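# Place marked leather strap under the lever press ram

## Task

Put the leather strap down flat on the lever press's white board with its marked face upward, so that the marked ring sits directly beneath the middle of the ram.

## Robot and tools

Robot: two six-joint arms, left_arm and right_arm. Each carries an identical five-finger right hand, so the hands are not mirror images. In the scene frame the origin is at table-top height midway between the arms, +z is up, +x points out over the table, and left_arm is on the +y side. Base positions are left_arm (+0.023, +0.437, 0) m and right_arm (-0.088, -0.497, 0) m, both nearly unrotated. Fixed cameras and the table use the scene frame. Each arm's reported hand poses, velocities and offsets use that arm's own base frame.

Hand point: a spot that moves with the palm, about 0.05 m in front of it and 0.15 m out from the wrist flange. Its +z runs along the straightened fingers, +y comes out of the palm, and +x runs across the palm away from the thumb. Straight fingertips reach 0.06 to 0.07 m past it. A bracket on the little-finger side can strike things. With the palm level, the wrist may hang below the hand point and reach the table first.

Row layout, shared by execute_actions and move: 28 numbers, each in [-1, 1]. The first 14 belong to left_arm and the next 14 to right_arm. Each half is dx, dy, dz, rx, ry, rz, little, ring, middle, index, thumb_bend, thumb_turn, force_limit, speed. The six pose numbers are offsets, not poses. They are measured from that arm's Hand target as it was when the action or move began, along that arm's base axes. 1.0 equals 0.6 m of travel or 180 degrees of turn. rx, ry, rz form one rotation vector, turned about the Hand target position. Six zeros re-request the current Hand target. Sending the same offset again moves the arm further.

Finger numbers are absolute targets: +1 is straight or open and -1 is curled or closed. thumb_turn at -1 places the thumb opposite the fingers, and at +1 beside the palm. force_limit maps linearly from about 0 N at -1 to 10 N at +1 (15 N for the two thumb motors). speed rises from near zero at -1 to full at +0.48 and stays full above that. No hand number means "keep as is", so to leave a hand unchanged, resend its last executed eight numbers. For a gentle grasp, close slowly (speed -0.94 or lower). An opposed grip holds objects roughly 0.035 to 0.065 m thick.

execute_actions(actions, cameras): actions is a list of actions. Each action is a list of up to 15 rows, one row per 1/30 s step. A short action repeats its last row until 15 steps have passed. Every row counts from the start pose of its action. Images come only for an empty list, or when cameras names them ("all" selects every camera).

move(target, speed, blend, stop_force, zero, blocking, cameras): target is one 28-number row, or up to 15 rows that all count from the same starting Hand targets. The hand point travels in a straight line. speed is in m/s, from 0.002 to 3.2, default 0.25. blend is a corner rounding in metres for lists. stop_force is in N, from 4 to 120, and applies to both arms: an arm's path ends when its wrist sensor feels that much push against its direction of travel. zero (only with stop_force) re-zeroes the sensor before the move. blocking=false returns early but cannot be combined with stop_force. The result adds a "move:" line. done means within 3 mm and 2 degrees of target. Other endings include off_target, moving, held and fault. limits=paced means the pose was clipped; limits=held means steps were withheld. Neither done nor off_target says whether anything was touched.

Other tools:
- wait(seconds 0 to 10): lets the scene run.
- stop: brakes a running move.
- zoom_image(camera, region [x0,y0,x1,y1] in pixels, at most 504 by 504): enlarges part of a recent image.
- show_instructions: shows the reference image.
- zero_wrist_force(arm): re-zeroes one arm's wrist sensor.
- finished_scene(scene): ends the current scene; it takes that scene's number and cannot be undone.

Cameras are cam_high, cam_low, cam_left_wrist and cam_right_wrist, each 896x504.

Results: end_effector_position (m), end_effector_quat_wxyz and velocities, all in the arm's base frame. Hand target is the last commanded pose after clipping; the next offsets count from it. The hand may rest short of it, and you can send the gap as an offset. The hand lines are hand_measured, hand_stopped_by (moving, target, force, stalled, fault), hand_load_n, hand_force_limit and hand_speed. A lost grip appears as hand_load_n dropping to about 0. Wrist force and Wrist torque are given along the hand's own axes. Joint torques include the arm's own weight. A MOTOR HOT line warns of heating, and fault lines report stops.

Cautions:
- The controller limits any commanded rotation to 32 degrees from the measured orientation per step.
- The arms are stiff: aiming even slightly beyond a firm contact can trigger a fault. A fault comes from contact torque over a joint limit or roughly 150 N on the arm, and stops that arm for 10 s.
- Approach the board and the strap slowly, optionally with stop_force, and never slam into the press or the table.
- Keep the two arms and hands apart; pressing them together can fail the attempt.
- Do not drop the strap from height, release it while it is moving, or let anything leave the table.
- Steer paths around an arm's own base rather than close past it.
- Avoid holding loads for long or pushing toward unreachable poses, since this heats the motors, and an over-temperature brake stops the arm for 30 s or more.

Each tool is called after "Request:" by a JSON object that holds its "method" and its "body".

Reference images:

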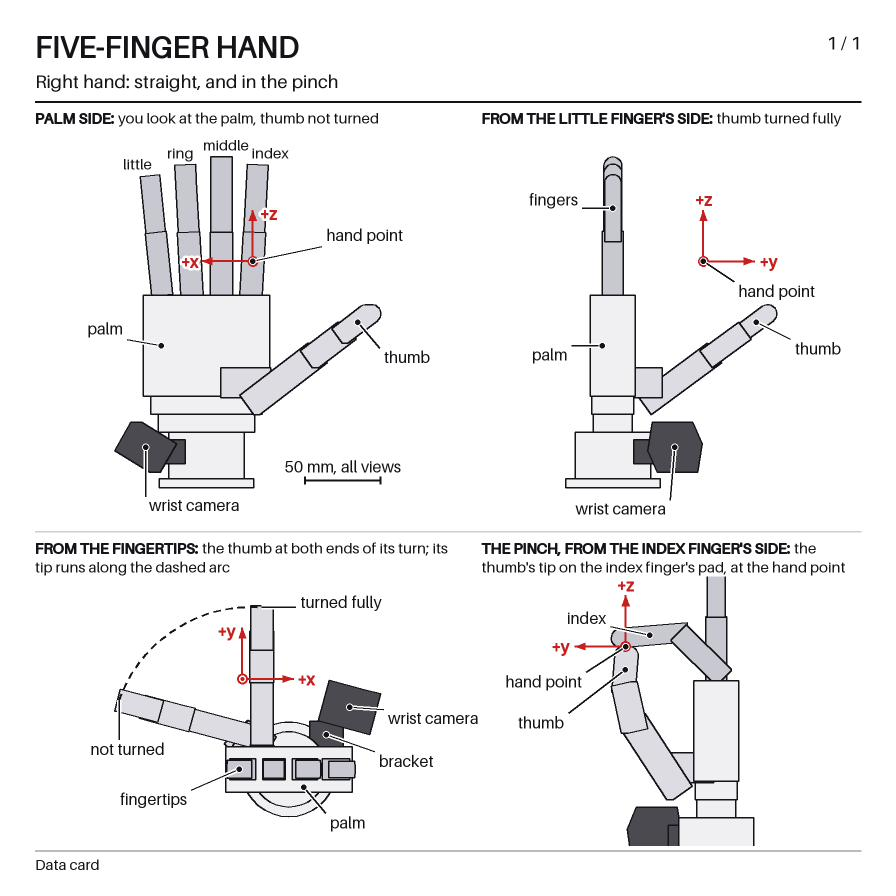

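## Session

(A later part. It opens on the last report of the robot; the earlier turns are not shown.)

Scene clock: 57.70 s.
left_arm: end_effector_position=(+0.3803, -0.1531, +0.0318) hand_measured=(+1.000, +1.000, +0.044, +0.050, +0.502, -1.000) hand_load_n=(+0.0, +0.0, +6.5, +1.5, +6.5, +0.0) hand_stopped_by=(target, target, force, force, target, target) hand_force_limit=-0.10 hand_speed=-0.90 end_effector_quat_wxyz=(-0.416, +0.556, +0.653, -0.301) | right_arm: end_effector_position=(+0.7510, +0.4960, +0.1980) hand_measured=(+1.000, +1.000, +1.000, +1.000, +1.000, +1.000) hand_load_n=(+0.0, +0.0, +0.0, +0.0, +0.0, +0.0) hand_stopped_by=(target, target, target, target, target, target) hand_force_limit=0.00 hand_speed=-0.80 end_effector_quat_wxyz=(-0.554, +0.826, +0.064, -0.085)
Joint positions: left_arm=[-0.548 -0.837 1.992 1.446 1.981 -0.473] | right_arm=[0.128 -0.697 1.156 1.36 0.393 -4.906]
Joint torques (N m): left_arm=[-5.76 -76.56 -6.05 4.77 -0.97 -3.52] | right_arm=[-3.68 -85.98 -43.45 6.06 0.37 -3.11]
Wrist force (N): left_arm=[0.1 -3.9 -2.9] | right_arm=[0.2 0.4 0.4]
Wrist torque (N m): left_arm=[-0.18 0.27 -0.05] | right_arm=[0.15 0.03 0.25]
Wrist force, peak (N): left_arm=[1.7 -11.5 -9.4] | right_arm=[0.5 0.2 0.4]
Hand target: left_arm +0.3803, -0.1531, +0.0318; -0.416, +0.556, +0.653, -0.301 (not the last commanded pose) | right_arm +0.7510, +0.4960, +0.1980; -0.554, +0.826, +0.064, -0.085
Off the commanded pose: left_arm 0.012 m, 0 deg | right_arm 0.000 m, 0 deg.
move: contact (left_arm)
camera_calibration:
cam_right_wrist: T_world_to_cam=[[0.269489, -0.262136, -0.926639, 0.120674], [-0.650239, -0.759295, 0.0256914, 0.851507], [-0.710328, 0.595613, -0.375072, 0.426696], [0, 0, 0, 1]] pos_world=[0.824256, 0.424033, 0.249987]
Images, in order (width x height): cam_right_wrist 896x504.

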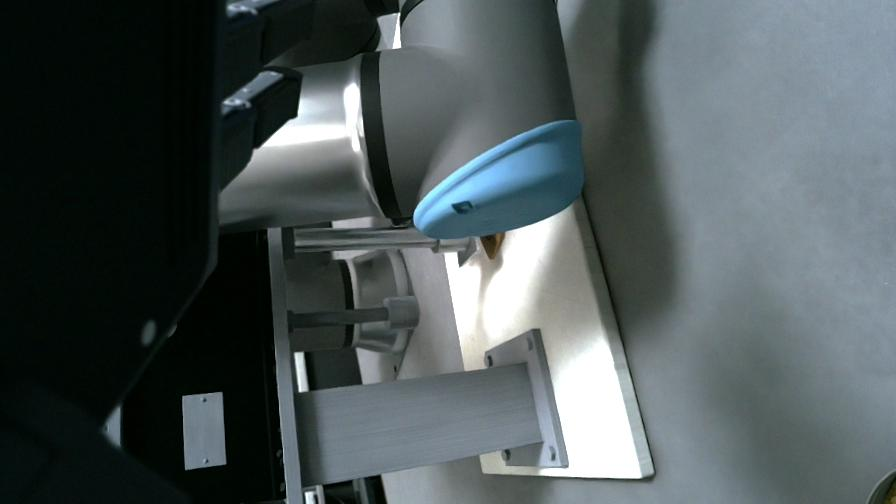

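Request:
{"method": "move", "body": {"target": [[0,0,0.0008,0,0,0, 1,1,0.3,0.3,0.5,-1,-0.1,-0.5, 0,0,0,0,0,0,1,1,1,1,1,1,0,-0.8],[0,0,0.0008,0,0,0, 1,1,0.4,0.4,0.58,-1,0,-0.5, 0,0,0,0,0,0,1,1,1,1,1,1,0,-0.8],[0,0,0.035,0,0,0, 1,1,0.4,0.4,0.58,-1,0,-0.5, 0,0,0,0,0,0,1,1,1,1,1,1,0,-0.8],[-0.0053,0.15,0.05,0,0,0, 1,1,0.4,0.4,0.58,-1,0,-0.5, 0,0,0,0,0,0,1,1,1,1,1,1,0,-0.8],[0.1162,0.2718,0.18,0,0,0.2667, 1,1,1,1,1,1,0,0.4, 0,0,0,0,0,0,1,1,1,1,1,1,0,-0.8]], "speed": [0.05,0.05,0.05,0.15,0.25], "blend": [0,0,0.003,0.02,0], "cameras": ["cam_left_wrist","cam_right_wrist","cam_high"]}}

Request:
{"method": "zoom_image", "body": {"camera": "cam_right_wrist", "region": [430, 190, 510, 270]}}

Request:
{"method": "zoom_image", "body": {"camera": "cam_left_wrist", "region": [320, 110, 440, 210]}}

Request:
{"method": "zoom_image", "body": {"camera": "cam_high", "region": [400, 90, 480, 160]}}

Scene clock: 64.00 s.
left_arm: end_effector_position=(+0.4500, +0.0100, +0.1398) hand_measured=(+1.000, +1.000, +1.000, +1.000, +1.000, +1.000) hand_load_n=(+0.0, +0.0, -0.5, +0.0, +0.0, -0.5) hand_stopped_by=(target, target, target, target, target, target) hand_force_limit=0.00 hand_speed=0.40 end_effector_quat_wxyz=(-0.258, +0.243, +0.823, -0.445) | right_arm: end_effector_position=(+0.7510, +0.4960, +0.1980) hand_measured=(+1.000, +1.000, +1.000, +1.000, +1.000, +1.000) hand_load_n=(+0.0, +0.0, +0.0, +0.0, +0.0, -0.5) hand_stopped_by=(target, target, target, target, target, target) hand_force_limit=0.00 hand_speed=-0.80 end_effector_quat_wxyz=(-0.554, +0.826, +0.064, -0.085)
Joint positions: left_arm=[-0.02 -1.003 1.965 1.534 2.239 -0.675] | right_arm=[0.128 -0.697 1.156 1.36 0.393 -4.906]
Joint torques (N m): left_arm=[14.53 -74.36 -23.07 3.59 3.16 -3.54] | right_arm=[-4.66 -86.23 -43.19 6.13 0.26 -2.92]
Wrist force (N): left_arm=[-0.4 -0.3 0.1] | right_arm=[0.2 -0.2 0.0]
Wrist torque (N m): left_arm=[-0.15 0.17 -0.01] | right_arm=[0.10 0.04 0.23]
Wrist force, peak (N): left_arm=[0.6 -10.4 -1.1] | right_arm=[0.8 0.2 0.1]
Hand target: left_arm +0.4500, +0.0100, +0.1398; -0.258, +0.243, +0.823, -0.445 | right_arm +0.7510, +0.4960, +0.1980; -0.554, +0.826, +0.064, -0.085
Off the commanded pose: left_arm 0.000 m, 0 deg | right_arm 0.000 m, 0 deg.
move: done
camera_calibration:
cam_left_wrist: T_world_to_cam=[[-0.0330632, 0.647246, -0.761564, 0.115136], [0.982615, -0.118231, -0.143143, -0.41581], [-0.182689, -0.753056, -0.632084, 0.291563], [0, 0, 0, 1]] pos_world=[0.465654, 0.0958804, 0.212455]
cam_right_wrist: T_world_to_cam=[[0.269489, -0.262136, -0.926639, 0.120674], [-0.650239, -0.759295, 0.0256914, 0.851507], [-0.710328, 0.595613, -0.375072, 0.426696], [0, 0, 0, 1]] pos_world=[0.824256, 0.424033, 0.249987]
Images, in order (width x height): cam_high 896x504, cam_left_wrist 896x504, cam_right_wrist 896x504.

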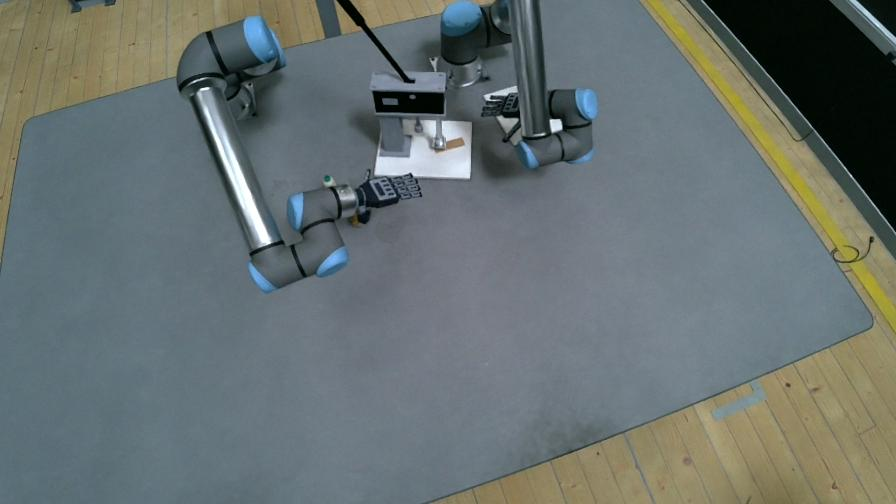

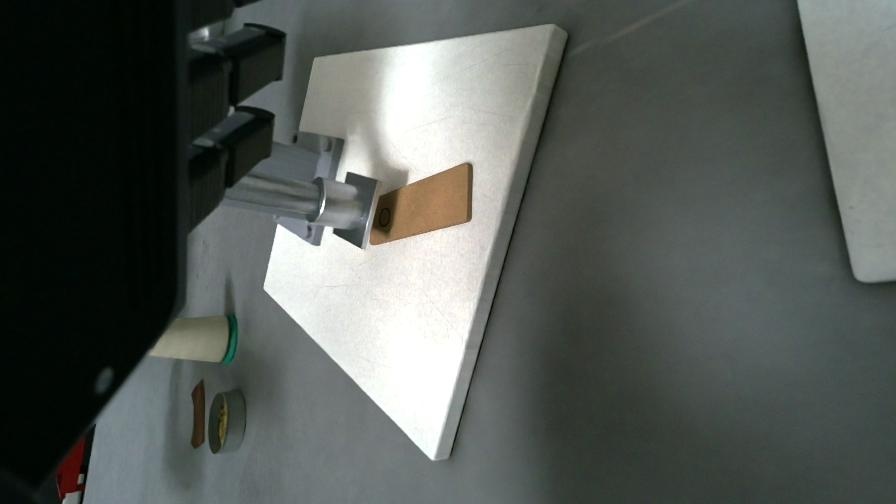

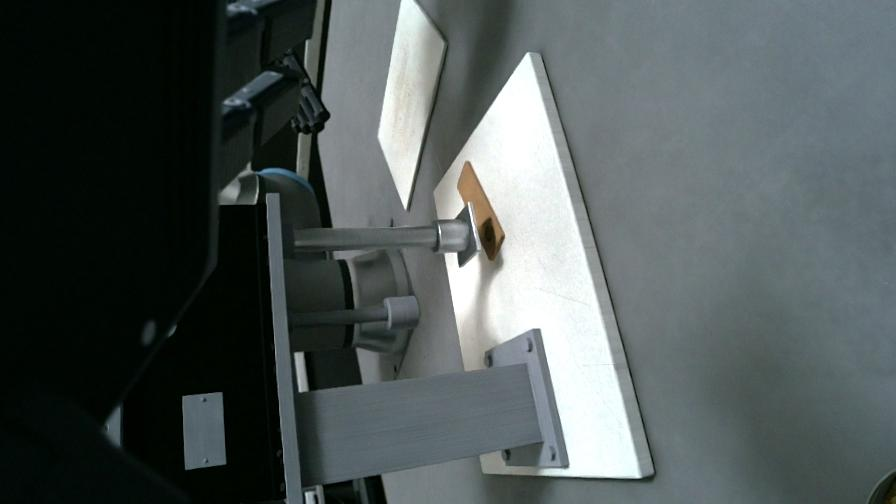

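Scaled by 6.300 from the camera's 896x504 image, which has a finer 1280x720 frame.

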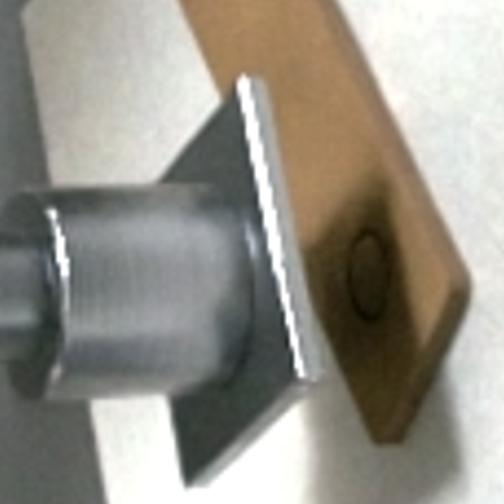

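Scaled by 4.200 from the camera's 896x504 image, which has a finer 1280x720 frame.

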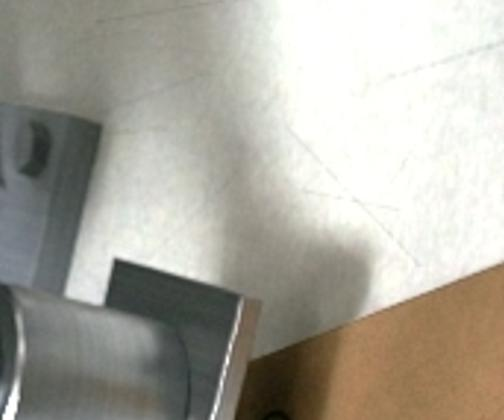

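Scaled by 6.300 from the camera's 896x504 image, which has a finer 1280x720 frame.

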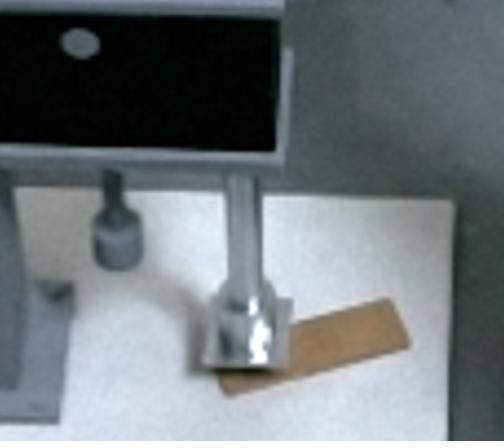

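Request:
{"method": "zoom_image", "body": {"camera": "cam_left_wrist", "region": [300, 160, 420, 260]}}

Request:
{"method": "zoom_image", "body": {"camera": "cam_right_wrist", "region": [280, 200, 480, 270]}}

Scaled by 4.200 from the camera's 896x504 image, which has a finer 1280x720 frame.

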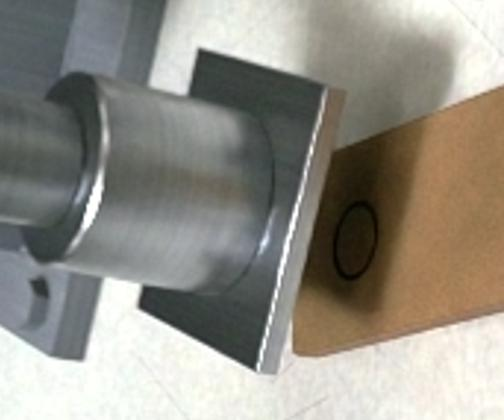

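Scaled by 2.520 from the camera's 896x504 image, which has a finer 1280x720 frame.

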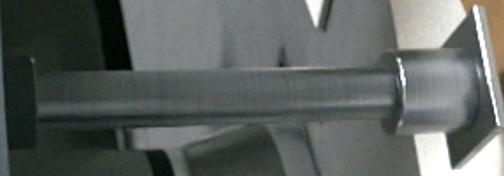

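Request:
{"method": "finished_scene", "body": {"scene": 2}}

The scene is finished: the task was done.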